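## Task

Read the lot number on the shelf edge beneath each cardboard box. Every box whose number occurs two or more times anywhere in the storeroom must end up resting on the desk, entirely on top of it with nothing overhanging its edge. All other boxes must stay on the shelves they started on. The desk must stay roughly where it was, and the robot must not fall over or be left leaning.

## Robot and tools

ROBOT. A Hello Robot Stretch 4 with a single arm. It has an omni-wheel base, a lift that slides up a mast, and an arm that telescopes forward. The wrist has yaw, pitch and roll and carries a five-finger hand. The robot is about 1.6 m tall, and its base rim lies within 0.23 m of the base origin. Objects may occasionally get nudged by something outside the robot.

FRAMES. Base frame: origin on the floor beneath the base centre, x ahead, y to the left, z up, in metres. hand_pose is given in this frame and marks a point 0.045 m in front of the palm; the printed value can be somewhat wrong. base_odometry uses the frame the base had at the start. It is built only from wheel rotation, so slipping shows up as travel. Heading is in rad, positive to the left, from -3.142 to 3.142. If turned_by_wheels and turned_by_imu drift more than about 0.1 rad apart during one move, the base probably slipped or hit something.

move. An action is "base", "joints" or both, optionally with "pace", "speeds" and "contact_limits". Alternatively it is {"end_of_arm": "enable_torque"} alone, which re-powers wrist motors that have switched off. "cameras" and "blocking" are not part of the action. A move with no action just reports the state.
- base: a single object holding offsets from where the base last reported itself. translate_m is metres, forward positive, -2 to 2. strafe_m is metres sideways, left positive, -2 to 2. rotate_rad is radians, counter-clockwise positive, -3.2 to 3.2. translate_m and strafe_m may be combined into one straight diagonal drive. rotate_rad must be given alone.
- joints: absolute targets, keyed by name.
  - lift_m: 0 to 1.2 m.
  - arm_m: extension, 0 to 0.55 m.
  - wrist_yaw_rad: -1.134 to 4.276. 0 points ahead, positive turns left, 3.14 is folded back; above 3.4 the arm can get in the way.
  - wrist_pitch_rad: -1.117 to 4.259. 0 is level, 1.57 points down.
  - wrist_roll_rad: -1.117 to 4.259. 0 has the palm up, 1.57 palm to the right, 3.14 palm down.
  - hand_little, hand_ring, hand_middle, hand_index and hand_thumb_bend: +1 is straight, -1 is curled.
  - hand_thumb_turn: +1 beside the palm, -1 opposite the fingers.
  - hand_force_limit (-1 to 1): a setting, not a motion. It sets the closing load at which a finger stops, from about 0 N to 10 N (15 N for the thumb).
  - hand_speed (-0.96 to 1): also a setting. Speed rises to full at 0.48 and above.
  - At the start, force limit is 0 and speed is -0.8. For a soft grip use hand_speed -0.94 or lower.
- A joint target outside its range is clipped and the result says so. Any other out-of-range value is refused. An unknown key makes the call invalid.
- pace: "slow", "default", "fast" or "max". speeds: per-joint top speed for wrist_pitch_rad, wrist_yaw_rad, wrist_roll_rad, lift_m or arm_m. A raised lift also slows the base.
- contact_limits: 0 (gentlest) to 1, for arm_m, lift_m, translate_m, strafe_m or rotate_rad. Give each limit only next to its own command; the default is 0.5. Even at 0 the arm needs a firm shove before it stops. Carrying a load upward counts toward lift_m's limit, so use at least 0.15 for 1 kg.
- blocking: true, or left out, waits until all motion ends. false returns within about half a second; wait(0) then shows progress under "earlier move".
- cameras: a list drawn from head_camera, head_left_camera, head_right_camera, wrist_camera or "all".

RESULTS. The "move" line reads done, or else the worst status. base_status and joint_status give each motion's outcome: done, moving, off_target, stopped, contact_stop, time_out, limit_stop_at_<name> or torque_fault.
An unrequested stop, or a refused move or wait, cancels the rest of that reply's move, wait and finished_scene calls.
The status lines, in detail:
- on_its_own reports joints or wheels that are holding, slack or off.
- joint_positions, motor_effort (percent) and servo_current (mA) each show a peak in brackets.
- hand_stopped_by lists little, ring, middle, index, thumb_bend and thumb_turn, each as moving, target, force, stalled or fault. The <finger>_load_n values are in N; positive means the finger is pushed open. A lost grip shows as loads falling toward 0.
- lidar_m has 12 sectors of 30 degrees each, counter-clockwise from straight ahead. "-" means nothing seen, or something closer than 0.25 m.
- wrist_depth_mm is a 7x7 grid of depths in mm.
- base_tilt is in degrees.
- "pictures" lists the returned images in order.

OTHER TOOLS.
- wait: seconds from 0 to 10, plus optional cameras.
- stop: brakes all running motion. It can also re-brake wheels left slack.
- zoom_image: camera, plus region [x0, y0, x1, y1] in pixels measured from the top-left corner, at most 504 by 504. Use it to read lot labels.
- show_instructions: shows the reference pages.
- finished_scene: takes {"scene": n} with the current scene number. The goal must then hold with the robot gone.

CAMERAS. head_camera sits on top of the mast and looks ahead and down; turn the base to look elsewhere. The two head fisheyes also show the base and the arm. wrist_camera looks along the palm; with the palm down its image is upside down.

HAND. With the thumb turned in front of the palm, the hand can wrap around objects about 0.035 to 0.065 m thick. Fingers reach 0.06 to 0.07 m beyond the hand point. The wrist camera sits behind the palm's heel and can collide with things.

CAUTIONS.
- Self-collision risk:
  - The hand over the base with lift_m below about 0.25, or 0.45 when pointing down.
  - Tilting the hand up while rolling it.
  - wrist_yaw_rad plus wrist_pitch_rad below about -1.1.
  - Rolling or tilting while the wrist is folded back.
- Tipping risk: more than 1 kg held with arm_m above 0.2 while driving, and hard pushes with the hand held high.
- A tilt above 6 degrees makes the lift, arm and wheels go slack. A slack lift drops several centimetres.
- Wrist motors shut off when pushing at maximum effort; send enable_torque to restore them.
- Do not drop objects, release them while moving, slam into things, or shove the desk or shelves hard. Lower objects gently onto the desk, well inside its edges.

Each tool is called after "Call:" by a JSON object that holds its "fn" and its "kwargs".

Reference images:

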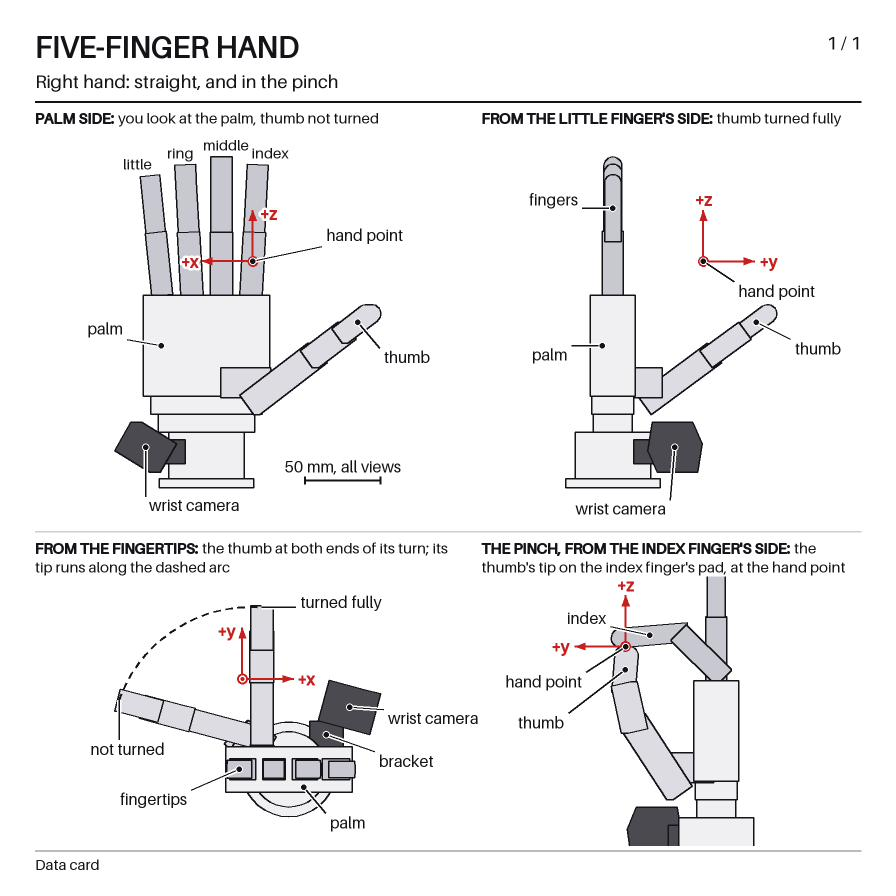

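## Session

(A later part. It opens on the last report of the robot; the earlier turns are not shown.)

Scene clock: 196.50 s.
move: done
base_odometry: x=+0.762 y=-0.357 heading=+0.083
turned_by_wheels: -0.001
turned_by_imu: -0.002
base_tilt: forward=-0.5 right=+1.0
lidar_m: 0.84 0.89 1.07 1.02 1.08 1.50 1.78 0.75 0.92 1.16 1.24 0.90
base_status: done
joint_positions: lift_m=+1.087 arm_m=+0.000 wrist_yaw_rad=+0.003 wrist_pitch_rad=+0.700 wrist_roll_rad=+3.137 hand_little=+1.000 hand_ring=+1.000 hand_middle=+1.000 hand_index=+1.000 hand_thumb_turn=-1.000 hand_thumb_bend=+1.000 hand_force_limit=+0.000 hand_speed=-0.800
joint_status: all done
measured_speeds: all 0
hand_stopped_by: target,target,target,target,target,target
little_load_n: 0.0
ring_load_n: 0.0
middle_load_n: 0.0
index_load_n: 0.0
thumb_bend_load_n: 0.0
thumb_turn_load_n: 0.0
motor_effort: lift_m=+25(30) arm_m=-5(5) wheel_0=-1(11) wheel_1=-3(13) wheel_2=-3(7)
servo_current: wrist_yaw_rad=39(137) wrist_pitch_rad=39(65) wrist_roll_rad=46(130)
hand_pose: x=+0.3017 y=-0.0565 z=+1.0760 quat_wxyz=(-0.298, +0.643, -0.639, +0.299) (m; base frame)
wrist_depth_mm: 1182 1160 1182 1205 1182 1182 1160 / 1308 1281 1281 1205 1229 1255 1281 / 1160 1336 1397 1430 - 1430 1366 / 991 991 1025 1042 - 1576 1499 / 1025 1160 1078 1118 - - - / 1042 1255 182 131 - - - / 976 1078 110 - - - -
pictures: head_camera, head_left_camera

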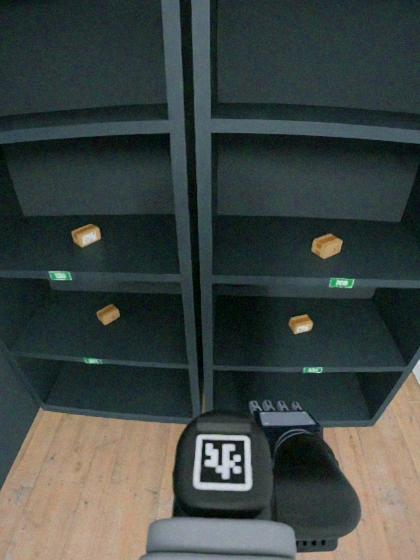

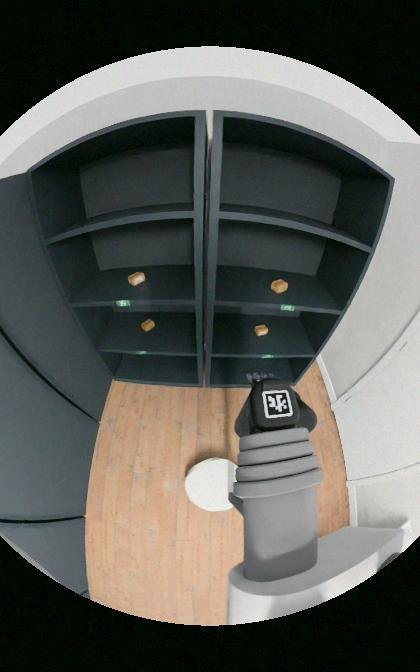

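Call:
{"fn": "zoom_image", "kwargs": {"camera": "head_camera", "region": [320, 270, 360, 295]}}

Call:
{"fn": "zoom_image", "kwargs": {"camera": "head_camera", "region": [295, 360, 330, 382]}}

Scaled by 12.600 from the camera's 420x560 image, which has a finer 1200x1600 frame.

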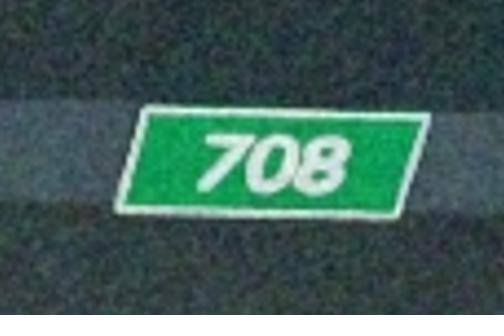

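Scaled by 14.400 from the camera's 420x560 image, which has a finer 1200x1600 frame.

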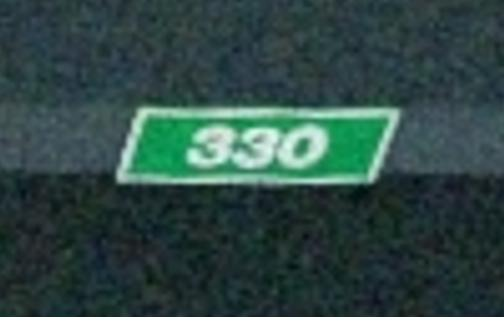

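Call:
{"fn": "move", "kwargs": {"base": {"strafe_m": -0.3, "translate_m": 0.26}, "joints": {"lift_m": 0.70}, "cameras": ["head_camera", "wrist_camera"]}}

Scene clock: 223.53 s.
move: done
base_odometry: x=+1.046 y=-0.635 heading=+0.082
turned_by_wheels: +0.000
turned_by_imu: -0.001
base_tilt: forward=-0.5 right=+0.9
lidar_m: 0.57 0.61 0.87 1.32 1.38 1.96 0.91 0.92 0.93 0.89 0.93 0.62
base_status: done
joint_positions: lift_m=+0.700 arm_m=+0.000 wrist_yaw_rad=+0.003 wrist_pitch_rad=+0.700 wrist_roll_rad=+3.137 hand_little=+1.000 hand_ring=+1.000 hand_middle=+1.000 hand_index=+1.000 hand_thumb_turn=-1.000 hand_thumb_bend=+1.000 hand_force_limit=+0.000 hand_speed=-0.800
joint_status: all done
measured_speeds: all 0
hand_stopped_by: target,target,target,target,target,target
little_load_n: 0.0
ring_load_n: 0.0
middle_load_n: 0.0
index_load_n: 0.0
thumb_bend_load_n: 0.0
thumb_turn_load_n: 0.0
motor_effort: lift_m=+15(23) arm_m=-5(5) wheel_0=+0(13) wheel_1=-3(10) wheel_2=-2(11)
servo_current: wrist_yaw_rad=39(52) wrist_pitch_rad=20(39) wrist_roll_rad=65(65)
hand_pose: x=+0.3017 y=-0.0565 z=+0.6898 quat_wxyz=(-0.298, +0.643, -0.639, +0.299) (m; base frame)
wrist_depth_mm: 788 798 809 788 788 788 798 / 891 842 831 842 809 842 820 / 960 866 904 904 - 891 715 / 621 891 1042 1042 - - - / 512 512 1060 1060 - - 504 / 544 564 204 175 - 530 559 / 603 668 110 - - - -
pictures: head_camera, wrist_camera

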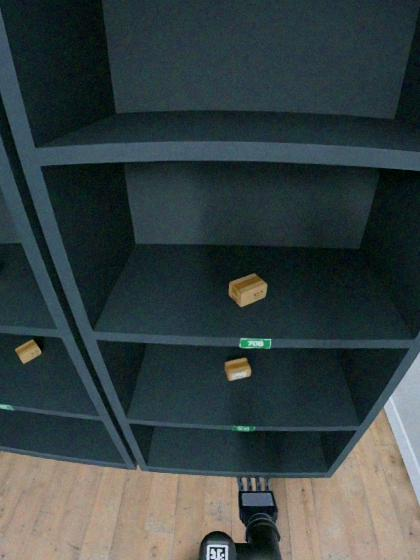

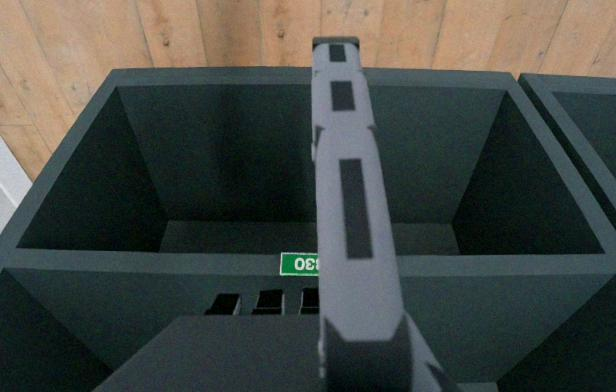

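Call:
{"fn": "zoom_image", "kwargs": {"camera": "head_camera", "region": [220, 330, 280, 435]}}

Call:
{"fn": "move", "kwargs": {"joints": {"arm_m": 0.28}, "contact_limits": {"arm_m": 0.1}, "cameras": ["head_camera", "wrist_camera"]}}

Scaled by 4.800 from the camera's 420x560 image, which has a finer 1200x1600 frame.

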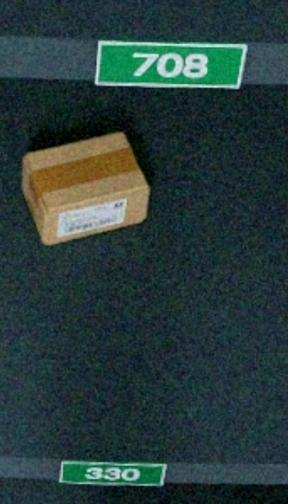

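Scene clock: 230.27 s.
move: done
base_odometry: x=+1.046 y=-0.635 heading=+0.082
turned_by_wheels: +0.000
turned_by_imu: -0.001
base_tilt: forward=-0.4 right=+1.0
lidar_m: 0.57 0.60 0.87 1.33 1.40 1.93 0.91 0.95 0.93 0.89 0.94 0.62
base_status: not commanded
joint_positions: lift_m=+0.700 arm_m=+0.280 wrist_yaw_rad=+0.003 wrist_pitch_rad=+0.700 wrist_roll_rad=+3.137 hand_little=+1.000 hand_ring=+1.000 hand_middle=+1.000 hand_index=+1.000 hand_thumb_turn=-1.000 hand_thumb_bend=+1.000 hand_force_limit=+0.000 hand_speed=-0.800
joint_status: all done
measured_speeds: all 0
hand_stopped_by: target,target,target,target,target,target
little_load_n: 0.0
ring_load_n: 0.0
middle_load_n: 0.0
index_load_n: 0.0
thumb_bend_load_n: 0.0
thumb_turn_load_n: 0.0
motor_effort: lift_m=+15(16) arm_m=+5(7) wheel_0=+0(1) wheel_1=-3(4) wheel_2=-2(2)
servo_current: wrist_yaw_rad=46(46) wrist_pitch_rad=46(46) wrist_roll_rad=52(59)
contact_limits: arm_m 0.1
hand_pose: x=+0.5814 y=-0.0565 z=+0.6898 quat_wxyz=(-0.298, +0.643, -0.639, +0.298) (m; base frame)
wrist_depth_mm: 603 715 732 707 707 715 - / 296 298 297 291 296 300 294 / 329 330 330 329 - 325 325 / 384 382 384 379 - 379 375 / 455 449 449 424 - 449 449 / 564 559 204 174 - 530 549 / 569 574 110 - - - 580
pictures: head_camera, wrist_camera

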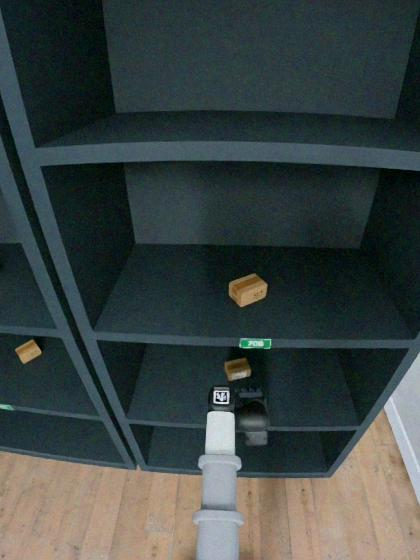

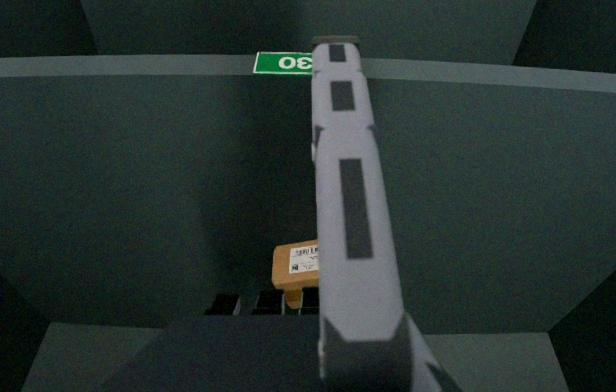

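Call:
{"fn": "move", "kwargs": {"base": {"strafe_m": -0.04}, "joints": {"wrist_yaw_rad": 0.36, "lift_m": 0.64}}}

Call:
{"fn": "move", "kwargs": {"joints": {"arm_m": 0.41}, "contact_limits": {"arm_m": 0.1}, "cameras": ["head_camera", "wrist_camera"]}}

Scene clock: 252.50 s.
move: done
base_odometry: x=+1.049 y=-0.674 heading=+0.082
turned_by_wheels: +0.000
turned_by_imu: -0.001
base_tilt: forward=-0.5 right=+0.9
lidar_m: 0.57 0.62 0.89 1.36 1.41 2.00 0.89 0.93 0.90 0.86 0.88 0.60
base_status: done
joint_positions: lift_m=+0.640 arm_m=+0.280 wrist_yaw_rad=+0.357 wrist_pitch_rad=+0.700 wrist_roll_rad=+3.137 hand_little=+1.000 hand_ring=+1.000 hand_middle=+1.000 hand_index=+1.000 hand_thumb_turn=-1.000 hand_thumb_bend=+1.000 hand_force_limit=+0.000 hand_speed=-0.800
joint_status: all done
measured_speeds: all 0
hand_stopped_by: target,target,target,target,target,target
little_load_n: 0.0
ring_load_n: 0.0
middle_load_n: 0.0
index_load_n: 0.0
thumb_bend_load_n: 0.0
thumb_turn_load_n: 0.0
motor_effort: lift_m=+15(18) arm_m=+5(5) wheel_0=+1(11) wheel_1=-2(15) wheel_2=+0(3)
servo_current: wrist_yaw_rad=46(117) wrist_pitch_rad=26(39) wrist_roll_rad=59(59)
contact_limits: arm_m 0.1
hand_pose: x=+0.5929 y=-0.0077 z=+0.6298 quat_wxyz=(-0.346, +0.746, -0.515, +0.241) (m; base frame)
wrist_depth_mm: 200 213 640 654 654 654 707 / 222 223 227 233 699 707 554 / 253 253 253 254 - 273 525 / 294 294 291 291 - 293 300 / 349 349 347 343 - 343 345 / 439 433 338 174 - 427 430 / 480 496 110 - - - 452
pictures: none

Scene clock: 253.93 s.
move: done
base_odometry: x=+1.049 y=-0.674 heading=+0.082
turned_by_wheels: +0.000
turned_by_imu: +0.000
base_tilt: forward=-0.6 right=+0.8
lidar_m: 0.58 0.62 0.85 1.36 1.45 2.00 0.90 0.93 0.89 0.87 0.91 0.62
base_status: not commanded
joint_positions: lift_m=+0.640 arm_m=+0.410 wrist_yaw_rad=+0.357 wrist_pitch_rad=+0.700 wrist_roll_rad=+3.137 hand_little=+1.000 hand_ring=+1.000 hand_middle=+1.000 hand_index=+1.000 hand_thumb_turn=-1.000 hand_thumb_bend=+1.000 hand_force_limit=+0.000 hand_speed=-0.800
joint_status: all done
measured_speeds: all 0
hand_stopped_by: target,target,target,target,target,target
little_load_n: 0.0
ring_load_n: 0.0
middle_load_n: -0.5
index_load_n: 0.0
thumb_bend_load_n: 0.0
thumb_turn_load_n: 0.0
motor_effort: lift_m=+15(15) arm_m=+5(7) wheel_0=+2(2) wheel_1=-2(3) wheel_2=+0(0)
servo_current: wrist_yaw_rad=39(46) wrist_pitch_rad=26(39) wrist_roll_rad=46(59)
contact_limits: arm_m 0.1
hand_pose: x=+0.7229 y=-0.0077 z=+0.6298 quat_wxyz=(-0.346, +0.746, -0.515, +0.241) (m; base frame)
wrist_depth_mm: 200 202 202 199 198 197 198 / 221 221 224 222 216 220 220 / 253 254 253 253 - 252 251 / 294 293 271 266 - 291 291 / 349 347 270 258 - 345 345 / 397 413 204 174 - 421 427 / 370 382 110 - - - 445
pictures: head_camera, wrist_camera

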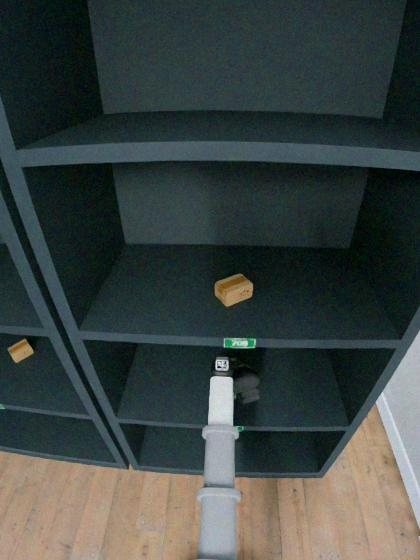

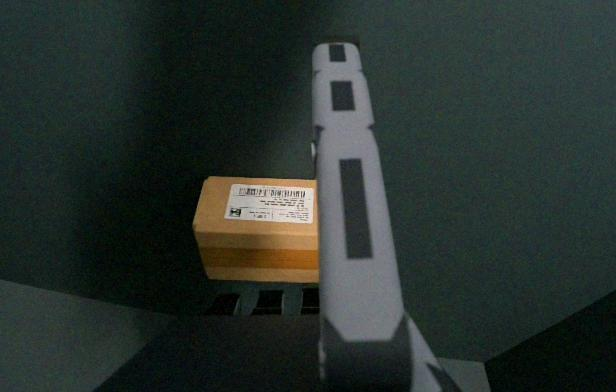

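Call:
{"fn": "move", "kwargs": {"joints": {"arm_m": 0.505}, "speeds": {"arm_m": 0.2}, "contact_limits": {"arm_m": 0.1}}}

Call:
{"fn": "move", "kwargs": {"joints": {"lift_m": 0.602}, "pace": "slow", "contact_limits": {"lift_m": 0.1}, "cameras": ["wrist_camera"]}}

Scene clock: 272.97 s.
move: done
base_odometry: x=+1.049 y=-0.674 heading=+0.082
turned_by_wheels: +0.000
turned_by_imu: -0.001
base_tilt: forward=-0.5 right=+0.8
lidar_m: 0.58 0.61 0.88 1.36 1.43 2.00 0.91 0.93 0.90 0.84 0.91 0.60
base_status: not commanded
joint_positions: lift_m=+0.640 arm_m=+0.505 wrist_yaw_rad=+0.357 wrist_pitch_rad=+0.700 wrist_roll_rad=+3.137 hand_little=+1.000 hand_ring=+1.000 hand_middle=+1.000 hand_index=+1.000 hand_thumb_turn=-1.000 hand_thumb_bend=+1.000 hand_force_limit=+0.000 hand_speed=-0.800
joint_status: all done
measured_speeds: all 0
hand_stopped_by: target,target,target,target,target,target
little_load_n: 0.0
ring_load_n: 0.0
middle_load_n: 0.0
index_load_n: 0.0
thumb_bend_load_n: 0.0
thumb_turn_load_n: 0.0
motor_effort: lift_m=+15(16) arm_m=+5(7) wheel_0=+2(2) wheel_1=-2(3) wheel_2=+0(0)
servo_current: wrist_yaw_rad=39(46) wrist_pitch_rad=26(52) wrist_roll_rad=52(65)
contact_limits: arm_m 0.1
hand_pose: x=+0.8179 y=-0.0077 z=+0.6298 quat_wxyz=(-0.346, +0.746, -0.515, +0.241) (m; base frame)
wrist_depth_mm: 200 202 202 200 198 198 199 / 221 223 212 195 216 221 220 / 253 253 239 195 - 252 251 / 294 294 293 220 - 291 290 / 338 349 345 345 - 345 345 / 314 340 204 174 - 424 427 / 289 300 110 - - - 449
pictures: none

Scene clock: 274.13 s.
move: done
base_odometry: x=+1.049 y=-0.674 heading=+0.082
turned_by_wheels: +0.000
turned_by_imu: +0.000
base_tilt: forward=-0.4 right=+0.9
lidar_m: 0.57 0.61 0.86 1.36 1.45 2.00 0.90 0.93 0.88 0.87 0.90 0.61
base_status: not commanded
joint_positions: lift_m=+0.602 arm_m=+0.505 wrist_yaw_rad=+0.357 wrist_pitch_rad=+0.700 wrist_roll_rad=+3.137 hand_little=+1.000 hand_ring=+1.000 hand_middle=+1.000 hand_index=+1.000 hand_thumb_turn=-1.000 hand_thumb_bend=+1.000 hand_force_limit=+0.000 hand_speed=-0.800
joint_status: all done
measured_speeds: all 0
hand_stopped_by: target,target,target,target,target,target
little_load_n: 0.0
ring_load_n: 0.0
middle_load_n: 0.0
index_load_n: 0.0
thumb_bend_load_n: 0.0
thumb_turn_load_n: 0.0
motor_effort: lift_m=+15(17) arm_m=+5(5) wheel_0=+2(2) wheel_1=-3(3) wheel_2=+0(0)
servo_current: wrist_yaw_rad=46(46) wrist_pitch_rad=26(39) wrist_roll_rad=46(59)
contact_limits: arm_m 0.1; lift_m 0.1
hand_pose: x=+0.8179 y=-0.0077 z=+0.5918 quat_wxyz=(-0.346, +0.746, -0.515, +0.241) (m; base frame)
wrist_depth_mm: 162 163 163 157 160 162 - / 179 179 181 180 175 179 182 / 204 205 175 170 - 203 203 / 237 236 174 163 - 235 234 / 282 282 281 193 - 278 278 / 314 332 312 175 - 343 347 / 290 304 110 - - - 430
pictures: wrist_camera

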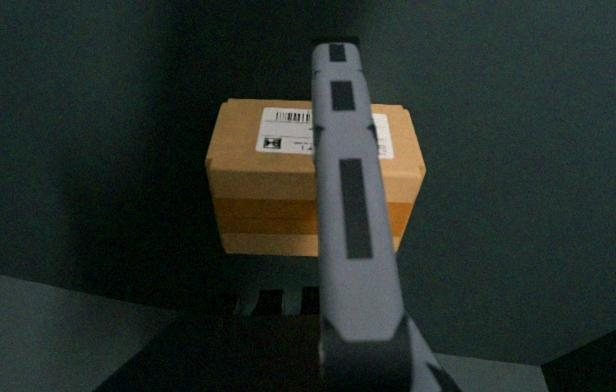

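Call:
{"fn": "move", "kwargs": {"joints": {"hand_force_limit": -0.6, "hand_speed": -0.8, "hand_index": 0.3, "hand_middle": 0.3, "hand_ring": 0.3, "hand_little": 0.3}}}

Call:
{"fn": "move", "kwargs": {"joints": {"hand_force_limit": -0.6, "hand_speed": -0.85, "hand_thumb_bend": 0.0}, "cameras": ["wrist_camera"]}}

Scene clock: 281.10 s.
move: done
base_odometry: x=+1.049 y=-0.674 heading=+0.082
turned_by_wheels: +0.000
turned_by_imu: -0.001
base_tilt: forward=-0.5 right=+1.0
lidar_m: 0.58 0.61 0.88 1.36 1.43 2.01 0.90 0.94 0.89 0.86 0.90 0.58
base_status: not commanded
joint_positions: lift_m=+0.602 arm_m=+0.505 wrist_yaw_rad=+0.357 wrist_pitch_rad=+0.700 wrist_roll_rad=+3.137 hand_little=+0.300 hand_ring=+0.300 hand_middle=+0.300 hand_index=+0.300 hand_thumb_turn=-1.000 hand_thumb_bend=+1.000 hand_force_limit=-0.600 hand_speed=-0.800
joint_status: all done
measured_speeds: all 0
hand_stopped_by: target,target,target,target,target,target
little_load_n: 0.0
ring_load_n: 0.0
middle_load_n: 0.5
index_load_n: 0.0
thumb_bend_load_n: 0.0
thumb_turn_load_n: 0.0
motor_effort: lift_m=+15(15) arm_m=+5(5) wheel_0=+2(2) wheel_1=-3(3) wheel_2=+0(0)
servo_current: wrist_yaw_rad=39(52) wrist_pitch_rad=26(39) wrist_roll_rad=46(59)
contact_limits: arm_m 0.1; lift_m 0.1
hand_pose: x=+0.8179 y=-0.0077 z=+0.5918 quat_wxyz=(-0.346, +0.746, -0.515, +0.241) (m; base frame)
wrist_depth_mm: 160 162 164 158 160 164 - / 176 178 169 161 173 181 185 / 202 203 145 145 - 206 206 / 233 234 167 163 - 240 241 / 276 277 183 180 - 283 289 / 312 325 160 154 - 338 357 / 291 307 110 - - - 436
pictures: none

Scene clock: 285.33 s.
move: off_target
base_odometry: x=+1.049 y=-0.674 heading=+0.082
turned_by_wheels: +0.000
turned_by_imu: -0.001
base_tilt: forward=-0.4 right=+1.0
lidar_m: 0.59 0.63 0.89 1.37 1.44 2.02 0.90 0.94 0.89 0.86 0.89 0.61
base_status: not commanded
joint_positions: lift_m=+0.602 arm_m=+0.505 wrist_yaw_rad=+0.357 wrist_pitch_rad=+0.700 wrist_roll_rad=+3.137 hand_little=+0.300 hand_ring=+0.300 hand_middle=+0.300 hand_index=+0.300 hand_thumb_turn=-1.000 hand_thumb_bend=+0.637 hand_force_limit=-0.600 hand_speed=-0.850
joint_status: hand_thumb_bend off_target (ended at +0.637, target +0.000); the others done
measured_speeds: all 0
hand_stopped_by: target,target,target,target,force,target
little_load_n: 0.0
ring_load_n: 0.0
middle_load_n: 2.0
index_load_n: 0.0
thumb_bend_load_n: 3.0
thumb_turn_load_n: 0.5
motor_effort: lift_m=+15(15) arm_m=+5(5) wheel_0=+2(2) wheel_1=-3(3) wheel_2=+0(0)
servo_current: wrist_yaw_rad=39(52) wrist_pitch_rad=33(46) wrist_roll_rad=59(65)
contact_limits: arm_m 0.1; lift_m 0.1
hand_pose: x=+0.8179 y=-0.0077 z=+0.5918 quat_wxyz=(-0.346, +0.746, -0.515, +0.241) (m; base frame)
wrist_depth_mm: 160 162 164 160 165 164 - / 176 179 169 161 167 181 186 / 202 202 145 141 144 206 206 / 232 235 167 163 - 241 239 / 276 277 183 180 - 283 287 / 314 327 160 154 - 355 359 / 291 306 110 - - - 433
pictures: wrist_camera

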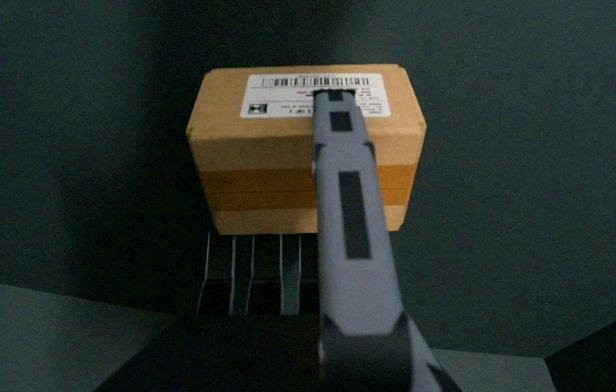

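Call:
{"fn": "move", "kwargs": {"joints": {"hand_force_limit": -0.4, "hand_speed": -0.9, "hand_index": -0.2, "hand_middle": -0.2, "hand_ring": -0.2, "hand_little": -0.2, "hand_thumb_bend": -0.1}}}

Call:
{"fn": "move", "kwargs": {"joints": {"lift_m": 0.635}, "pace": "slow", "cameras": ["wrist_camera"]}}

Scene clock: 294.50 s.
move: off_target
base_odometry: x=+1.049 y=-0.674 heading=+0.082
turned_by_wheels: +0.000
turned_by_imu: -0.001
base_tilt: forward=-0.5 right=+0.8
lidar_m: 0.58 0.62 0.84 1.35 1.43 2.01 0.92 0.93 0.89 0.86 0.88 0.62
base_status: not commanded
joint_positions: lift_m=+0.602 arm_m=+0.505 wrist_yaw_rad=+0.357 wrist_pitch_rad=+0.700 wrist_roll_rad=+3.137 hand_little=+0.246 hand_ring=+0.275 hand_middle=+0.293 hand_index=+0.283 hand_thumb_turn=-1.000 hand_thumb_bend=+0.637 hand_force_limit=-0.400 hand_speed=-0.900
joint_status: hand_little off_target (ended at +0.246, target -0.200); hand_ring off_target (ended at +0.275, target -0.200); hand_middle off_target (ended at +0.293, target -0.200); hand_index off_target (ended at +0.283, target -0.200); hand_thumb_bend off_target (ended at +0.637, target -0.100); the others done
measured_speeds: all 0
hand_stopped_by: force,force,force,force,force,target
little_load_n: 4.0
ring_load_n: 3.0
middle_load_n: 0.0
index_load_n: 2.5
thumb_bend_load_n: 9.0
thumb_turn_load_n: 4.5
motor_effort: lift_m=+15(15) arm_m=+5(5) wheel_0=+1(2) wheel_1=-3(3) wheel_2=+0(0)
servo_current: wrist_yaw_rad=46(46) wrist_pitch_rad=33(39) wrist_roll_rad=52(59)
contact_limits: arm_m 0.1; lift_m 0.1
hand_pose: x=+0.8179 y=-0.0077 z=+0.5918 quat_wxyz=(-0.346, +0.746, -0.515, +0.241) (m; base frame)
wrist_depth_mm: 159 161 163 161 164 164 - / 177 178 167 159 166 181 185 / 202 203 144 141 142 206 206 / 234 235 167 163 - 239 240 / 278 276 181 179 - 283 289 / 312 327 160 154 - 353 357 / 293 304 110 - - - 433
pictures: none

Scene clock: 295.60 s.
move: done
base_odometry: x=+1.049 y=-0.674 heading=+0.082
turned_by_wheels: +0.000
turned_by_imu: +0.000
base_tilt: forward=-0.5 right=+0.9
lidar_m: 0.58 0.62 0.87 1.35 1.43 2.01 0.90 0.91 0.89 0.86 0.88 0.60
base_status: not commanded
joint_positions: lift_m=+0.635 arm_m=+0.505 wrist_yaw_rad=+0.357 wrist_pitch_rad=+0.700 wrist_roll_rad=+3.137 hand_little=+0.246 hand_ring=+0.275 hand_middle=+0.293 hand_index=+0.283 hand_thumb_turn=-1.000 hand_thumb_bend=+0.637 hand_force_limit=-0.400 hand_speed=-0.900
joint_status: all done
measured_speeds: all 0
hand_stopped_by: force,force,force,force,force,target
little_load_n: 3.5
ring_load_n: 3.0
middle_load_n: 0.0
index_load_n: 2.5
thumb_bend_load_n: 9.0
thumb_turn_load_n: 5.0
motor_effort: lift_m=+26(30) arm_m=+5(5) wheel_0=+2(2) wheel_1=-3(3) wheel_2=+0(0)
servo_current: wrist_yaw_rad=46(52) wrist_pitch_rad=26(39) wrist_roll_rad=59(59)
contact_limits: arm_m 0.1
hand_pose: x=+0.8179 y=-0.0077 z=+0.6239 quat_wxyz=(-0.346, +0.746, -0.515, +0.241) (m; base frame)
wrist_depth_mm: 190 190 192 193 196 197 196 / 211 213 166 160 166 217 216 / 240 243 144 141 142 246 246 / 278 278 168 163 - 286 289 / 330 330 181 179 - 340 343 / 317 343 159 154 - 404 427 / 293 306 110 - - - 449
pictures: wrist_camera

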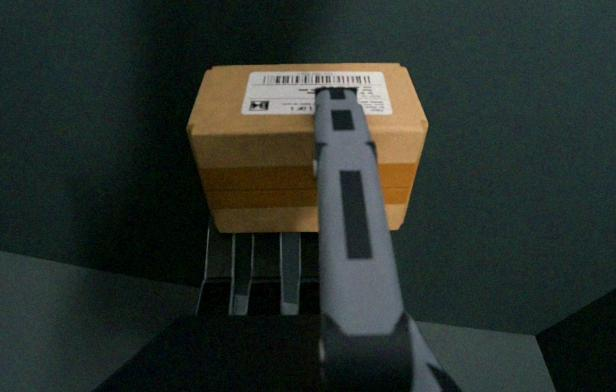

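Call:
{"fn": "move", "kwargs": {"joints": {"arm_m": 0.0}, "speeds": {"arm_m": 0.25}}}

Call:
{"fn": "move", "kwargs": {"base": {"translate_m": -0.3}, "joints": {"wrist_yaw_rad": 1.57, "lift_m": 0.95}}}

Call:
{"fn": "move", "kwargs": {"base": {"translate_m": -1.19, "strafe_m": 0.41}}}

Call:
{"fn": "move", "kwargs": {"base": {"rotate_rad": -1.571}, "cameras": ["head_camera", "wrist_camera"]}}

Scene clock: 323.97 s.
move: done
base_odometry: x=+1.049 y=-0.674 heading=+0.082
turned_by_wheels: +0.000
turned_by_imu: -0.001
base_tilt: forward=-0.5 right=+1.0
lidar_m: 0.58 0.63 0.86 1.36 1.45 1.98 0.89 0.93 0.89 0.86 0.90 0.61
base_status: not commanded
joint_positions: lift_m=+0.635 arm_m=+0.000 wrist_yaw_rad=+0.357 wrist_pitch_rad=+0.700 wrist_roll_rad=+3.137 hand_little=+0.246 hand_ring=+0.275 hand_middle=+0.293 hand_index=+0.283 hand_thumb_turn=-1.000 hand_thumb_bend=+0.637 hand_force_limit=-0.400 hand_speed=-0.900
joint_status: all done
measured_speeds: all 0
hand_stopped_by: force,force,force,force,force,target
little_load_n: 3.5
ring_load_n: 2.5
middle_load_n: 0.0
index_load_n: 2.5
thumb_bend_load_n: 9.0
thumb_turn_load_n: 5.5
motor_effort: lift_m=+26(26) arm_m=-5(7) wheel_0=+1(2) wheel_1=-2(3) wheel_2=+0(0)
servo_current: wrist_yaw_rad=46(52) wrist_pitch_rad=33(46) wrist_roll_rad=52(65)
hand_pose: x=+0.3131 y=-0.0077 z=+0.6239 quat_wxyz=(-0.346, +0.746, -0.515, +0.241) (m; base frame)
wrist_depth_mm: 654 691 732 741 741 741 715 / 723 732 167 159 159 798 809 / 820 831 144 141 143 904 904 / 878 960 168 163 - 891 960 / 389 904 181 180 - 699 1138 / 427 424 160 154 - 609 1281 / 569 500 110 - - - 559
pictures: none

Scene clock: 326.43 s.
move: done
base_odometry: x=+0.750 y=-0.699 heading=+0.082
turned_by_wheels: +0.000
turned_by_imu: -0.001
base_tilt: forward=-0.4 right=+0.9
lidar_m: 0.88 0.91 1.28 1.37 1.44 1.99 0.62 0.63 0.87 0.82 0.92 0.94
base_status: done
joint_positions: lift_m=+0.950 arm_m=+0.000 wrist_yaw_rad=+1.567 wrist_pitch_rad=+0.701 wrist_roll_rad=+3.137 hand_little=+0.246 hand_ring=+0.275 hand_middle=+0.293 hand_index=+0.283 hand_thumb_turn=-1.000 hand_thumb_bend=+0.637 hand_force_limit=-0.400 hand_speed=-0.900
joint_status: all done
measured_speeds: all 0
hand_stopped_by: force,force,force,force,force,target
little_load_n: 3.5
ring_load_n: 2.5
middle_load_n: 0.0
index_load_n: 2.5
thumb_bend_load_n: 9.0
thumb_turn_load_n: 5.0
motor_effort: lift_m=+26(30) arm_m=-5(5) wheel_0=-2(8) wheel_1=-3(13) wheel_2=+0(12)
servo_current: wrist_yaw_rad=46(130) wrist_pitch_rad=26(52) wrist_roll_rad=52(65)
hand_pose: x=+0.2284 y=+0.1302 z=+0.9389 quat_wxyz=(-0.422, +0.907, +0.000, +0.002) (m; base frame)
wrist_depth_mm: 976 1042 1060 1060 1042 1042 1042 / 1060 1160 167 160 160 1160 1138 / 1229 1255 144 141 142 1336 1308 / 1397 1464 168 164 - 1499 1499 / 1499 1537 179 180 - - - / - 1430 154 154 - - - / 1255 1281 110 - - - -
pictures: none

Scene clock: 332.03 s.
move: done
base_odometry: x=-0.469 y=-0.387 heading=+0.081
turned_by_wheels: +0.000
turned_by_imu: -0.002
base_tilt: forward=-0.4 right=+0.9
lidar_m: 2.08 1.37 1.00 0.97 1.02 1.43 2.19 0.72 0.54 0.49 0.50 0.74
base_status: done
joint_positions: lift_m=+0.950 arm_m=+0.000 wrist_yaw_rad=+1.567 wrist_pitch_rad=+0.701 wrist_roll_rad=+3.137 hand_little=+0.246 hand_ring=+0.275 hand_middle=+0.293 hand_index=+0.283 hand_thumb_turn=-1.000 hand_thumb_bend=+0.637 hand_force_limit=-0.400 hand_speed=-0.900
joint_status: not commanded
measured_speeds: all 0
hand_stopped_by: force,force,force,force,force,target
little_load_n: 3.5
ring_load_n: 3.0
middle_load_n: 0.0
index_load_n: 2.5
thumb_bend_load_n: 9.0
thumb_turn_load_n: 5.0
motor_effort: lift_m=+24(26) arm_m=-5(5) wheel_0=+0(10) wheel_1=-2(11) wheel_2=+0(12)
servo_current: wrist_yaw_rad=52(52) wrist_pitch_rad=33(46) wrist_roll_rad=52(65)
hand_pose: x=+0.2284 y=+0.1302 z=+0.9390 quat_wxyz=(-0.422, +0.907, +0.000, +0.002) (m; base frame)
wrist_depth_mm: 1025 1060 1060 1060 1042 1025 1025 / 1118 1160 167 159 160 1160 1160 / 1336 1336 144 142 142 1336 1336 / 1366 1366 168 163 - 1366 1336 / 1205 1205 179 179 - 1182 1160 / 1042 1078 154 154 - 1060 1042 / 976 960 110 - - - 960
pictures: none

Scene clock: 334.23 s.
move: done
base_odometry: x=-0.469 y=-0.387 heading=-1.489
turned_by_wheels: -1.571
turned_by_imu: -1.575
base_tilt: forward=-0.5 right=+0.8
lidar_m: 0.48 0.53 0.73 2.07 1.40 1.02 0.98 1.00 1.40 2.17 0.71 0.51
base_status: done
joint_positions: lift_m=+0.950 arm_m=+0.000 wrist_yaw_rad=+1.567 wrist_pitch_rad=+0.701 wrist_roll_rad=+3.137 hand_little=+0.246 hand_ring=+0.275 hand_middle=+0.293 hand_index=+0.283 hand_thumb_turn=-1.000 hand_thumb_bend=+0.637 hand_force_limit=-0.400 hand_speed=-0.900
joint_status: not commanded
measured_speeds: all 0
hand_stopped_by: force,force,force,force,force,target
little_load_n: 3.5
ring_load_n: 3.0
middle_load_n: 0.0
index_load_n: 2.5
thumb_bend_load_n: 8.5
thumb_turn_load_n: 5.0
motor_effort: lift_m=+24(25) arm_m=-5(5) wheel_0=+1(8) wheel_1=+2(11) wheel_2=+0(10)
servo_current: wrist_yaw_rad=39(52) wrist_pitch_rad=39(46) wrist_roll_rad=59(59)
hand_pose: x=+0.2284 y=+0.1302 z=+0.9390 quat_wxyz=(-0.422, +0.907, +0.000, +0.002) (m; base frame)
wrist_depth_mm: 340 1078 1042 1042 1042 1060 1042 / 366 1160 167 159 159 1160 1160 / 413 1281 144 141 142 1336 1308 / 473 1430 168 163 - 1464 1537 / 569 591 181 180 - 1863 1756 / - - 160 154 - - - / - - 110 - - - -
pictures: head_camera, wrist_camera

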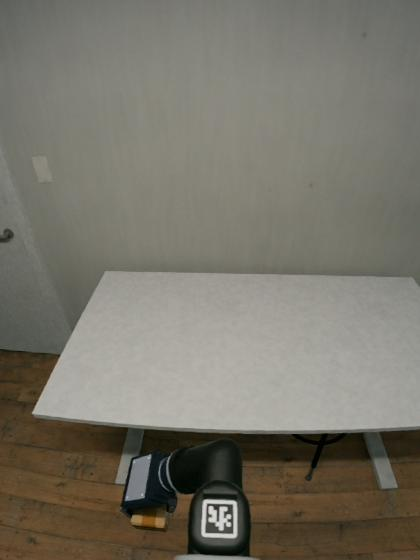

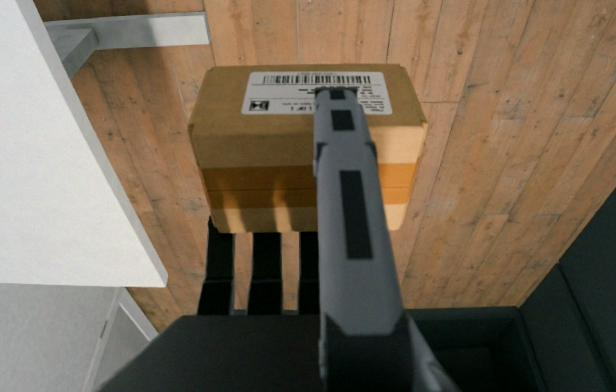

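Call:
{"fn": "move", "kwargs": {"joints": {"wrist_yaw_rad": 0.0, "lift_m": 0.92}}}

Call:
{"fn": "move", "kwargs": {"joints": {"arm_m": 0.33}, "cameras": ["wrist_camera"]}}

Scene clock: 342.23 s.
move: done
base_odometry: x=-0.469 y=-0.387 heading=-1.489
turned_by_wheels: +0.000
turned_by_imu: -0.001
base_tilt: forward=-0.4 right=+0.9
lidar_m: 0.47 0.51 0.71 2.08 1.41 1.02 0.98 1.02 1.40 2.18 0.71 0.51
base_status: not commanded
joint_positions: lift_m=+0.920 arm_m=+0.000 wrist_yaw_rad=+0.003 wrist_pitch_rad=+0.701 wrist_roll_rad=+3.137 hand_little=+0.246 hand_ring=+0.275 hand_middle=+0.293 hand_index=+0.283 hand_thumb_turn=-1.000 hand_thumb_bend=+0.637 hand_force_limit=-0.400 hand_speed=-0.900
joint_status: all done
measured_speeds: all 0
hand_stopped_by: force,force,force,force,force,target
little_load_n: 3.5
ring_load_n: 2.5
middle_load_n: 0.0
index_load_n: 2.5
thumb_bend_load_n: 9.0
thumb_turn_load_n: 5.0
motor_effort: lift_m=+16(24) arm_m=-5(5) wheel_0=+1(2) wheel_1=+2(3) wheel_2=+0(1)
servo_current: wrist_yaw_rad=39(124) wrist_pitch_rad=33(46) wrist_roll_rad=52(59)
hand_pose: x=+0.3016 y=-0.0565 z=+0.9097 quat_wxyz=(-0.298, +0.644, -0.639, +0.298) (m; base frame)
wrist_depth_mm: 991 991 1025 1025 1008 991 1008 / 1118 1118 167 160 160 1138 1098 / 1160 1229 144 141 143 1205 1281 / 466 459 168 163 - 455 459 / 517 517 181 179 - 508 508 / 654 634 160 154 - 603 627 / - - 110 - - - -
pictures: none

Scene clock: 344.33 s.
move: done
base_odometry: x=-0.469 y=-0.387 heading=-1.489
turned_by_wheels: +0.000
turned_by_imu: +0.000
base_tilt: forward=-0.6 right=+0.9
lidar_m: 0.49 0.52 0.72 2.09 1.42 1.01 0.97 1.01 1.41 2.17 0.71 0.53
base_status: not commanded
joint_positions: lift_m=+0.920 arm_m=+0.330 wrist_yaw_rad=+0.003 wrist_pitch_rad=+0.701 wrist_roll_rad=+3.137 hand_little=+0.246 hand_ring=+0.275 hand_middle=+0.293 hand_index=+0.283 hand_thumb_turn=-1.000 hand_thumb_bend=+0.637 hand_force_limit=-0.400 hand_speed=-0.900
joint_status: all done
measured_speeds: all 0
hand_stopped_by: force,force,force,force,force,target
little_load_n: 3.5
ring_load_n: 2.5
middle_load_n: 0.0
index_load_n: 2.5
thumb_bend_load_n: 9.0
thumb_turn_load_n: 5.0
motor_effort: lift_m=+16(16) arm_m=+5(8) wheel_0=+1(2) wheel_1=+2(2) wheel_2=+0(1)
servo_current: wrist_yaw_rad=46(52) wrist_pitch_rad=39(46) wrist_roll_rad=52(65)
hand_pose: x=+0.6313 y=-0.0565 z=+0.9097 quat_wxyz=(-0.298, +0.643, -0.639, +0.298) (m; base frame)
wrist_depth_mm: 296 297 290 297 296 293 291 / 327 327 167 160 159 325 322 / 370 370 144 141 142 370 368 / 433 427 168 163 - 427 427 / 512 517 181 179 - 504 508 / 640 627 159 154 - 597 627 / - - 110 - - - -
pictures: wrist_camera

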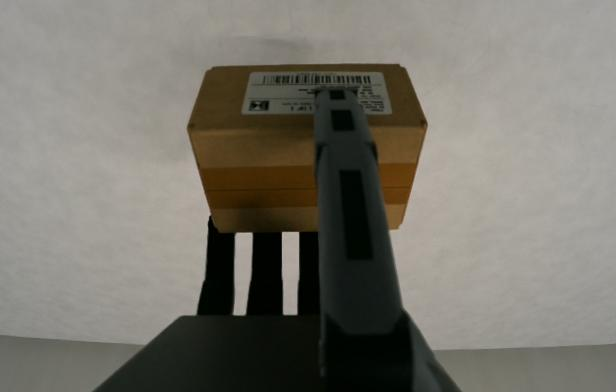

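Call:
{"fn": "move", "kwargs": {"joints": {"lift_m": 0.80}}}

Call:
{"fn": "move", "kwargs": {"joints": {"lift_m": 0.79}, "pace": "slow", "contact_limits": {"lift_m": 0.1}, "cameras": ["wrist_camera"]}}

Scene clock: 351.63 s.
move: done
base_odometry: x=-0.469 y=-0.387 heading=-1.489
turned_by_wheels: +0.000
turned_by_imu: -0.001
base_tilt: forward=-0.5 right=+0.9
lidar_m: 0.48 0.53 0.73 2.08 1.40 1.02 0.98 1.02 1.39 2.16 0.69 0.54
base_status: not commanded
joint_positions: lift_m=+0.800 arm_m=+0.330 wrist_yaw_rad=+0.003 wrist_pitch_rad=+0.701 wrist_roll_rad=+3.137 hand_little=+0.246 hand_ring=+0.275 hand_middle=+0.293 hand_index=+0.283 hand_thumb_turn=-1.000 hand_thumb_bend=+0.637 hand_force_limit=-0.400 hand_speed=-0.900
joint_status: all done
measured_speeds: all 0
hand_stopped_by: force,force,force,force,force,target
little_load_n: 3.5
ring_load_n: 3.0
middle_load_n: 0.0
index_load_n: 2.5
thumb_bend_load_n: 8.5
thumb_turn_load_n: 5.0
motor_effort: lift_m=+16(19) arm_m=+5(5) wheel_0=+2(2) wheel_1=+2(2) wheel_2=+0(0)
servo_current: wrist_yaw_rad=39(52) wrist_pitch_rad=33(46) wrist_roll_rad=59(65)
hand_pose: x=+0.6313 y=-0.0565 z=+0.7897 quat_wxyz=(-0.298, +0.643, -0.639, +0.298) (m; base frame)
wrist_depth_mm: 171 172 176 172 171 170 - / 192 193 166 160 166 191 190 / 220 220 144 141 143 218 216 / 255 255 167 163 - 252 252 / 307 301 181 180 - 298 298 / 382 373 160 154 - 368 366 / 500 442 110 - - - 462
pictures: none

Scene clock: 352.37 s.
move: done
base_odometry: x=-0.469 y=-0.387 heading=-1.489
turned_by_wheels: +0.000
turned_by_imu: +0.000
base_tilt: forward=-0.4 right=+0.9
lidar_m: 0.48 0.54 0.72 2.09 1.42 1.02 0.98 1.01 1.42 2.17 0.71 0.52
base_status: not commanded
joint_positions: lift_m=+0.790 arm_m=+0.330 wrist_yaw_rad=+0.003 wrist_pitch_rad=+0.701 wrist_roll_rad=+3.137 hand_little=+0.246 hand_ring=+0.275 hand_middle=+0.293 hand_index=+0.283 hand_thumb_turn=-1.000 hand_thumb_bend=+0.637 hand_force_limit=-0.400 hand_speed=-0.900
joint_status: all done
measured_speeds: all 0
hand_stopped_by: force,force,force,force,force,target
little_load_n: 3.5
ring_load_n: 2.5
middle_load_n: 0.0
index_load_n: 2.5
thumb_bend_load_n: 9.0
thumb_turn_load_n: 5.0
motor_effort: lift_m=+16(17) arm_m=+5(5) wheel_0=+1(2) wheel_1=+2(3) wheel_2=+0(0)
servo_current: wrist_yaw_rad=46(46) wrist_pitch_rad=33(39) wrist_roll_rad=52(59)
contact_limits: lift_m 0.1
hand_pose: x=+0.6313 y=-0.0565 z=+0.7798 quat_wxyz=(-0.298, +0.643, -0.639, +0.298) (m; base frame)
wrist_depth_mm: 162 162 166 167 165 163 - / 181 182 167 160 165 181 179 / 207 207 144 141 142 205 204 / 241 240 168 163 - 237 236 / 289 283 181 179 - 279 281 / 357 351 160 154 - 345 349 / 455 415 110 - - - 439
pictures: wrist_camera

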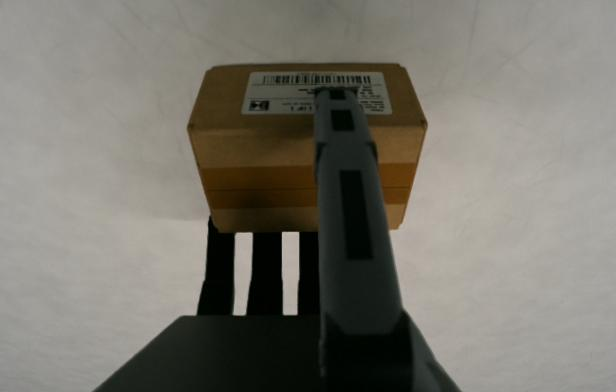

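Call:
{"fn": "move", "kwargs": {"joints": {"lift_m": 0.788}, "pace": "slow", "contact_limits": {"lift_m": 0.1}}}

Call:
{"fn": "move", "kwargs": {"joints": {"hand_speed": -0.8, "hand_thumb_bend": 1.0, "hand_index": 1.0, "hand_middle": 1.0, "hand_ring": 1.0, "hand_little": 1.0}}}

Call:
{"fn": "move", "kwargs": {"joints": {"lift_m": 0.9}, "cameras": ["wrist_camera", "head_camera"]}}

Scene clock: 358.63 s.
move: done
base_odometry: x=-0.469 y=-0.387 heading=-1.489
turned_by_wheels: +0.000
turned_by_imu: +0.000
base_tilt: forward=-0.3 right=+0.9
lidar_m: 0.49 0.51 0.70 2.09 1.42 1.02 0.98 1.03 1.41 2.17 0.70 0.50
base_status: not commanded
joint_positions: lift_m=+0.788 arm_m=+0.330 wrist_yaw_rad=+0.003 wrist_pitch_rad=+0.701 wrist_roll_rad=+3.137 hand_little=+0.246 hand_ring=+0.275 hand_middle=+0.293 hand_index=+0.283 hand_thumb_turn=-1.000 hand_thumb_bend=+0.637 hand_force_limit=-0.400 hand_speed=-0.900
joint_status: all done
measured_speeds: all 0
hand_stopped_by: force,force,force,force,force,target
little_load_n: 3.5
ring_load_n: 3.0
middle_load_n: 0.0
index_load_n: 2.5
thumb_bend_load_n: 8.5
thumb_turn_load_n: 5.0
motor_effort: lift_m=+15(18) arm_m=+5(5) wheel_0=+1(2) wheel_1=+2(2) wheel_2=+0(0)
servo_current: wrist_yaw_rad=39(46) wrist_pitch_rad=39(39) wrist_roll_rad=52(59)
contact_limits: lift_m 0.1
hand_pose: x=+0.6313 y=-0.0565 z=+0.7778 quat_wxyz=(-0.298, +0.643, -0.639, +0.298) (m; base frame)
wrist_depth_mm: 157 160 163 161 165 164 - / 178 180 167 160 165 180 181 / 202 203 144 142 142 206 206 / 234 236 168 163 - 237 238 / 281 279 181 180 - 282 285 / 345 343 160 153 - 351 355 / 452 402 110 - - - 445
pictures: none

Scene clock: 360.47 s.
move: done
base_odometry: x=-0.469 y=-0.387 heading=-1.489
turned_by_wheels: +0.000
turned_by_imu: +0.000
base_tilt: forward=-0.5 right=+1.0
lidar_m: 0.48 0.51 0.74 2.09 1.41 1.03 0.98 1.01 1.38 2.16 0.71 0.50
base_status: not commanded
joint_positions: lift_m=+0.788 arm_m=+0.330 wrist_yaw_rad=+0.003 wrist_pitch_rad=+0.701 wrist_roll_rad=+3.137 hand_little=+1.000 hand_ring=+1.000 hand_middle=+1.000 hand_index=+1.000 hand_thumb_turn=-1.000 hand_thumb_bend=+1.000 hand_force_limit=-0.400 hand_speed=-0.800
joint_status: all done
measured_speeds: all 0
hand_stopped_by: target,target,target,target,target,target
little_load_n: 0.0
ring_load_n: -0.5
middle_load_n: 0.0
index_load_n: 0.0
thumb_bend_load_n: 0.0
thumb_turn_load_n: 0.0
motor_effort: lift_m=+15(15) arm_m=+5(5) wheel_0=+1(2) wheel_1=+2(2) wheel_2=+0(1)
servo_current: wrist_yaw_rad=39(52) wrist_pitch_rad=33(46) wrist_roll_rad=59(59)
contact_limits: lift_m 0.1
hand_pose: x=+0.6313 y=-0.0565 z=+0.7778 quat_wxyz=(-0.298, +0.643, -0.639, +0.298) (m; base frame)
wrist_depth_mm: 158 160 163 158 160 164 - / 178 178 168 161 173 181 180 / 202 202 145 145 - 206 205 / 233 235 168 163 - 239 237 / 277 276 278 278 - 283 285 / 345 342 204 174 - 351 353 / 462 399 110 - - - 445
pictures: none

Scene clock: 361.97 s.
move: done
base_odometry: x=-0.469 y=-0.387 heading=-1.489
turned_by_wheels: +0.000
turned_by_imu: +0.000
base_tilt: forward=-0.5 right=+0.9
lidar_m: 0.47 0.51 0.72 2.10 1.40 1.03 0.99 1.01 1.39 2.16 0.70 0.50
base_status: not commanded
joint_positions: lift_m=+0.900 arm_m=+0.330 wrist_yaw_rad=+0.003 wrist_pitch_rad=+0.701 wrist_roll_rad=+3.137 hand_little=+1.000 hand_ring=+1.000 hand_middle=+1.000 hand_index=+1.000 hand_thumb_turn=-1.000 hand_thumb_bend=+1.000 hand_force_limit=-0.400 hand_speed=-0.800
joint_status: all done
measured_speeds: all 0
hand_stopped_by: target,target,target,target,target,target
little_load_n: 0.0
ring_load_n: 0.0
middle_load_n: 0.0
index_load_n: 0.0
thumb_bend_load_n: 0.0
thumb_turn_load_n: 0.0
motor_effort: lift_m=+25(29) arm_m=+5(5) wheel_0=+1(2) wheel_1=+2(2) wheel_2=+0(0)
servo_current: wrist_yaw_rad=46(52) wrist_pitch_rad=26(39) wrist_roll_rad=59(65)
hand_pose: x=+0.6313 y=-0.0565 z=+0.8889 quat_wxyz=(-0.298, +0.643, -0.639, +0.298) (m; base frame)
wrist_depth_mm: 268 272 263 221 271 276 276 / 298 301 296 250 296 304 303 / 342 343 343 347 - 347 347 / 394 394 397 399 - 402 399 / 473 473 466 469 - 473 484 / 585 569 204 174 - 564 609 / - 668 110 - - - -
pictures: head_camera, wrist_camera

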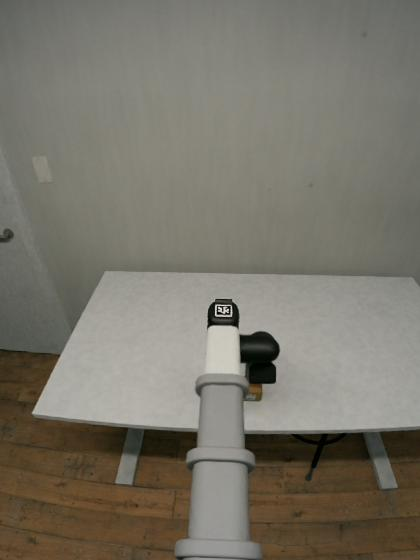

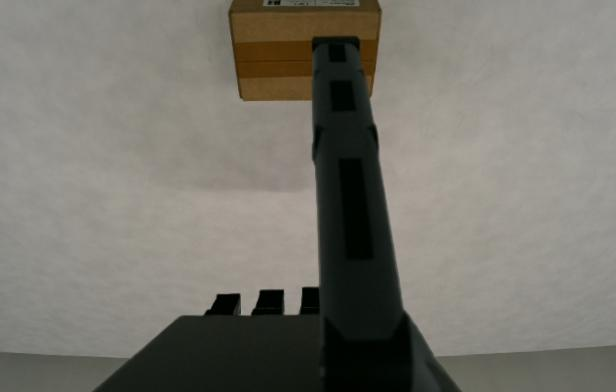

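Call:
{"fn": "move", "kwargs": {"joints": {"arm_m": 0.0}}}

Call:
{"fn": "move", "kwargs": {"base": {"rotate_rad": 1.571}}}

Call:
{"fn": "move", "kwargs": {"base": {"translate_m": 1.3, "strafe_m": 0.38}, "joints": {"wrist_yaw_rad": 0.8}, "cameras": ["head_camera"]}}

Call:
{"fn": "zoom_image", "kwargs": {"camera": "head_camera", "region": [120, 200, 300, 400]}}

Scene clock: 393.67 s.
move: done
base_odometry: x=-0.469 y=-0.387 heading=-1.489
turned_by_wheels: +0.000
turned_by_imu: -0.001
base_tilt: forward=-0.5 right=+0.9
lidar_m: 0.49 0.51 0.73 2.09 1.41 1.03 0.98 1.02 1.39 2.18 0.70 0.52
base_status: not commanded
joint_positions: lift_m=+0.900 arm_m=+0.000 wrist_yaw_rad=+0.003 wrist_pitch_rad=+0.701 wrist_roll_rad=+3.137 hand_little=+1.000 hand_ring=+1.000 hand_middle=+1.000 hand_index=+1.000 hand_thumb_turn=-1.000 hand_thumb_bend=+1.000 hand_force_limit=-0.400 hand_speed=-0.800
joint_status: all done
measured_speeds: all 0
hand_stopped_by: target,target,target,target,target,target
little_load_n: 0.0
ring_load_n: 0.0
middle_load_n: 0.0
index_load_n: 0.0
thumb_bend_load_n: 0.0
thumb_turn_load_n: 0.0
motor_effort: lift_m=+26(26) arm_m=-5(8) wheel_0=+1(2) wheel_1=+2(2) wheel_2=+0(1)
servo_current: wrist_yaw_rad=46(46) wrist_pitch_rad=33(39) wrist_roll_rad=59(59)
hand_pose: x=+0.3016 y=-0.0565 z=+0.8889 quat_wxyz=(-0.298, +0.643, -0.639, +0.298) (m; base frame)
wrist_depth_mm: 960 1008 1008 976 976 1008 991 / 1118 1078 1118 1098 115 1118 1098 / 1160 1205 1255 1255 - 1205 1229 / 960 683 1205 1397 - 439 433 / 477 477 477 477 - 484 484 / 591 585 204 174 - 569 591 / - 691 110 - - - -
pictures: none

Scene clock: 395.77 s.
move: done
base_odometry: x=-0.469 y=-0.387 heading=+0.081
turned_by_wheels: +1.571
turned_by_imu: +1.574
base_tilt: forward=-0.4 right=+0.9
lidar_m: 2.07 1.38 1.03 0.97 1.01 1.42 2.19 0.72 0.53 0.49 0.51 0.72
base_status: done
joint_positions: lift_m=+0.900 arm_m=+0.000 wrist_yaw_rad=+0.003 wrist_pitch_rad=+0.701 wrist_roll_rad=+3.137 hand_little=+1.000 hand_ring=+1.000 hand_middle=+1.000 hand_index=+1.000 hand_thumb_turn=-1.000 hand_thumb_bend=+1.000 hand_force_limit=-0.400 hand_speed=-0.800
joint_status: not commanded
measured_speeds: all 0
hand_stopped_by: target,target,target,target,target,target
little_load_n: 0.0
ring_load_n: 0.0
middle_load_n: 0.0
index_load_n: 0.0
thumb_bend_load_n: 0.0
thumb_turn_load_n: 0.0
motor_effort: lift_m=+25(26) arm_m=-5(5) wheel_0=-1(9) wheel_1=-2(11) wheel_2=-3(11)
servo_current: wrist_yaw_rad=46(46) wrist_pitch_rad=33(46) wrist_roll_rad=59(65)
hand_pose: x=+0.3016 y=-0.0565 z=+0.8890 quat_wxyz=(-0.298, +0.643, -0.639, +0.298) (m; base frame)
wrist_depth_mm: 976 991 1008 1008 991 991 991 / 1098 1118 1098 1098 115 1118 1078 / 1255 1281 1229 1255 - 1229 1229 / 1430 1464 1430 1464 - 1464 1397 / 1661 1756 1756 1661 - 1708 1618 / - - 1863 175 - - - / - - 110 - - - -
pictures: none

Scene clock: 401.73 s.
move: done
base_odometry: x=+0.796 y=+0.098 heading=+0.081
turned_by_wheels: +0.000
turned_by_imu: +0.001
base_tilt: forward=-0.6 right=+0.9
lidar_m: 0.77 0.83 0.60 0.57 0.62 0.84 3.55 1.27 1.14 1.62 1.11 0.83
base_status: done
joint_positions: lift_m=+0.900 arm_m=+0.000 wrist_yaw_rad=+0.797 wrist_pitch_rad=+0.701 wrist_roll_rad=+3.137 hand_little=+1.000 hand_ring=+1.000 hand_middle=+1.000 hand_index=+1.000 hand_thumb_turn=-1.000 hand_thumb_bend=+1.000 hand_force_limit=-0.400 hand_speed=-0.800
joint_status: all done
measured_speeds: all 0
hand_stopped_by: target,target,target,target,target,target
little_load_n: 0.0
ring_load_n: 0.0
middle_load_n: 0.0
index_load_n: 0.0
thumb_bend_load_n: 0.0
thumb_turn_load_n: 0.0
motor_effort: lift_m=+25(25) arm_m=-5(5) wheel_0=+1(6) wheel_1=+1(13) wheel_2=+1(13)
servo_current: wrist_yaw_rad=46(130) wrist_pitch_rad=33(46) wrist_roll_rad=59(65)
hand_pose: x=+0.3028 y=+0.0536 z=+0.8890 quat_wxyz=(-0.390, +0.841, -0.340, +0.160) (m; base frame)
wrist_depth_mm: 904 946 1008 976 991 976 831 / 1008 1008 1078 1118 115 931 750 / 640 1160 1160 1182 - 831 715 / 668 707 1281 1205 - 750 647 / 778 798 820 1042 - 661 615 / 891 946 204 174 - - 585 / 854 904 110 - - - 544
pictures: head_camera

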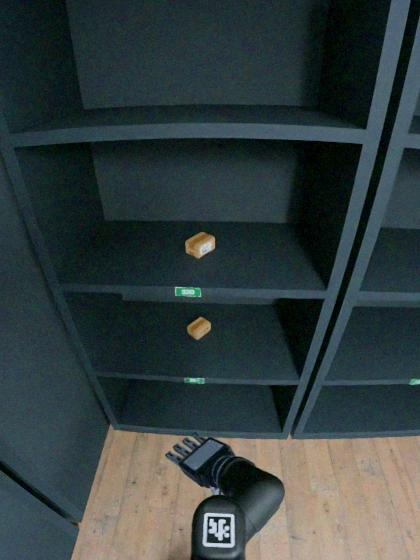

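Scaled by 2.520 from the camera's 420x560 image, which has a finer 1200x1600 frame.

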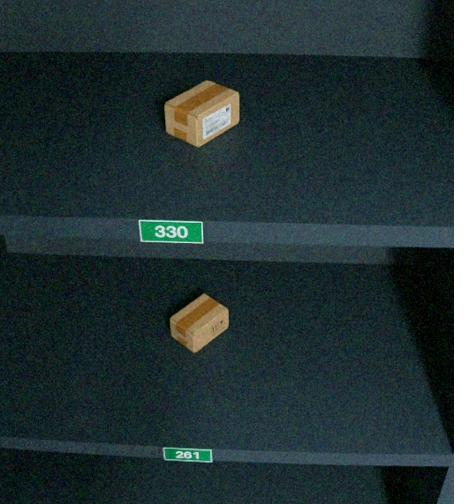

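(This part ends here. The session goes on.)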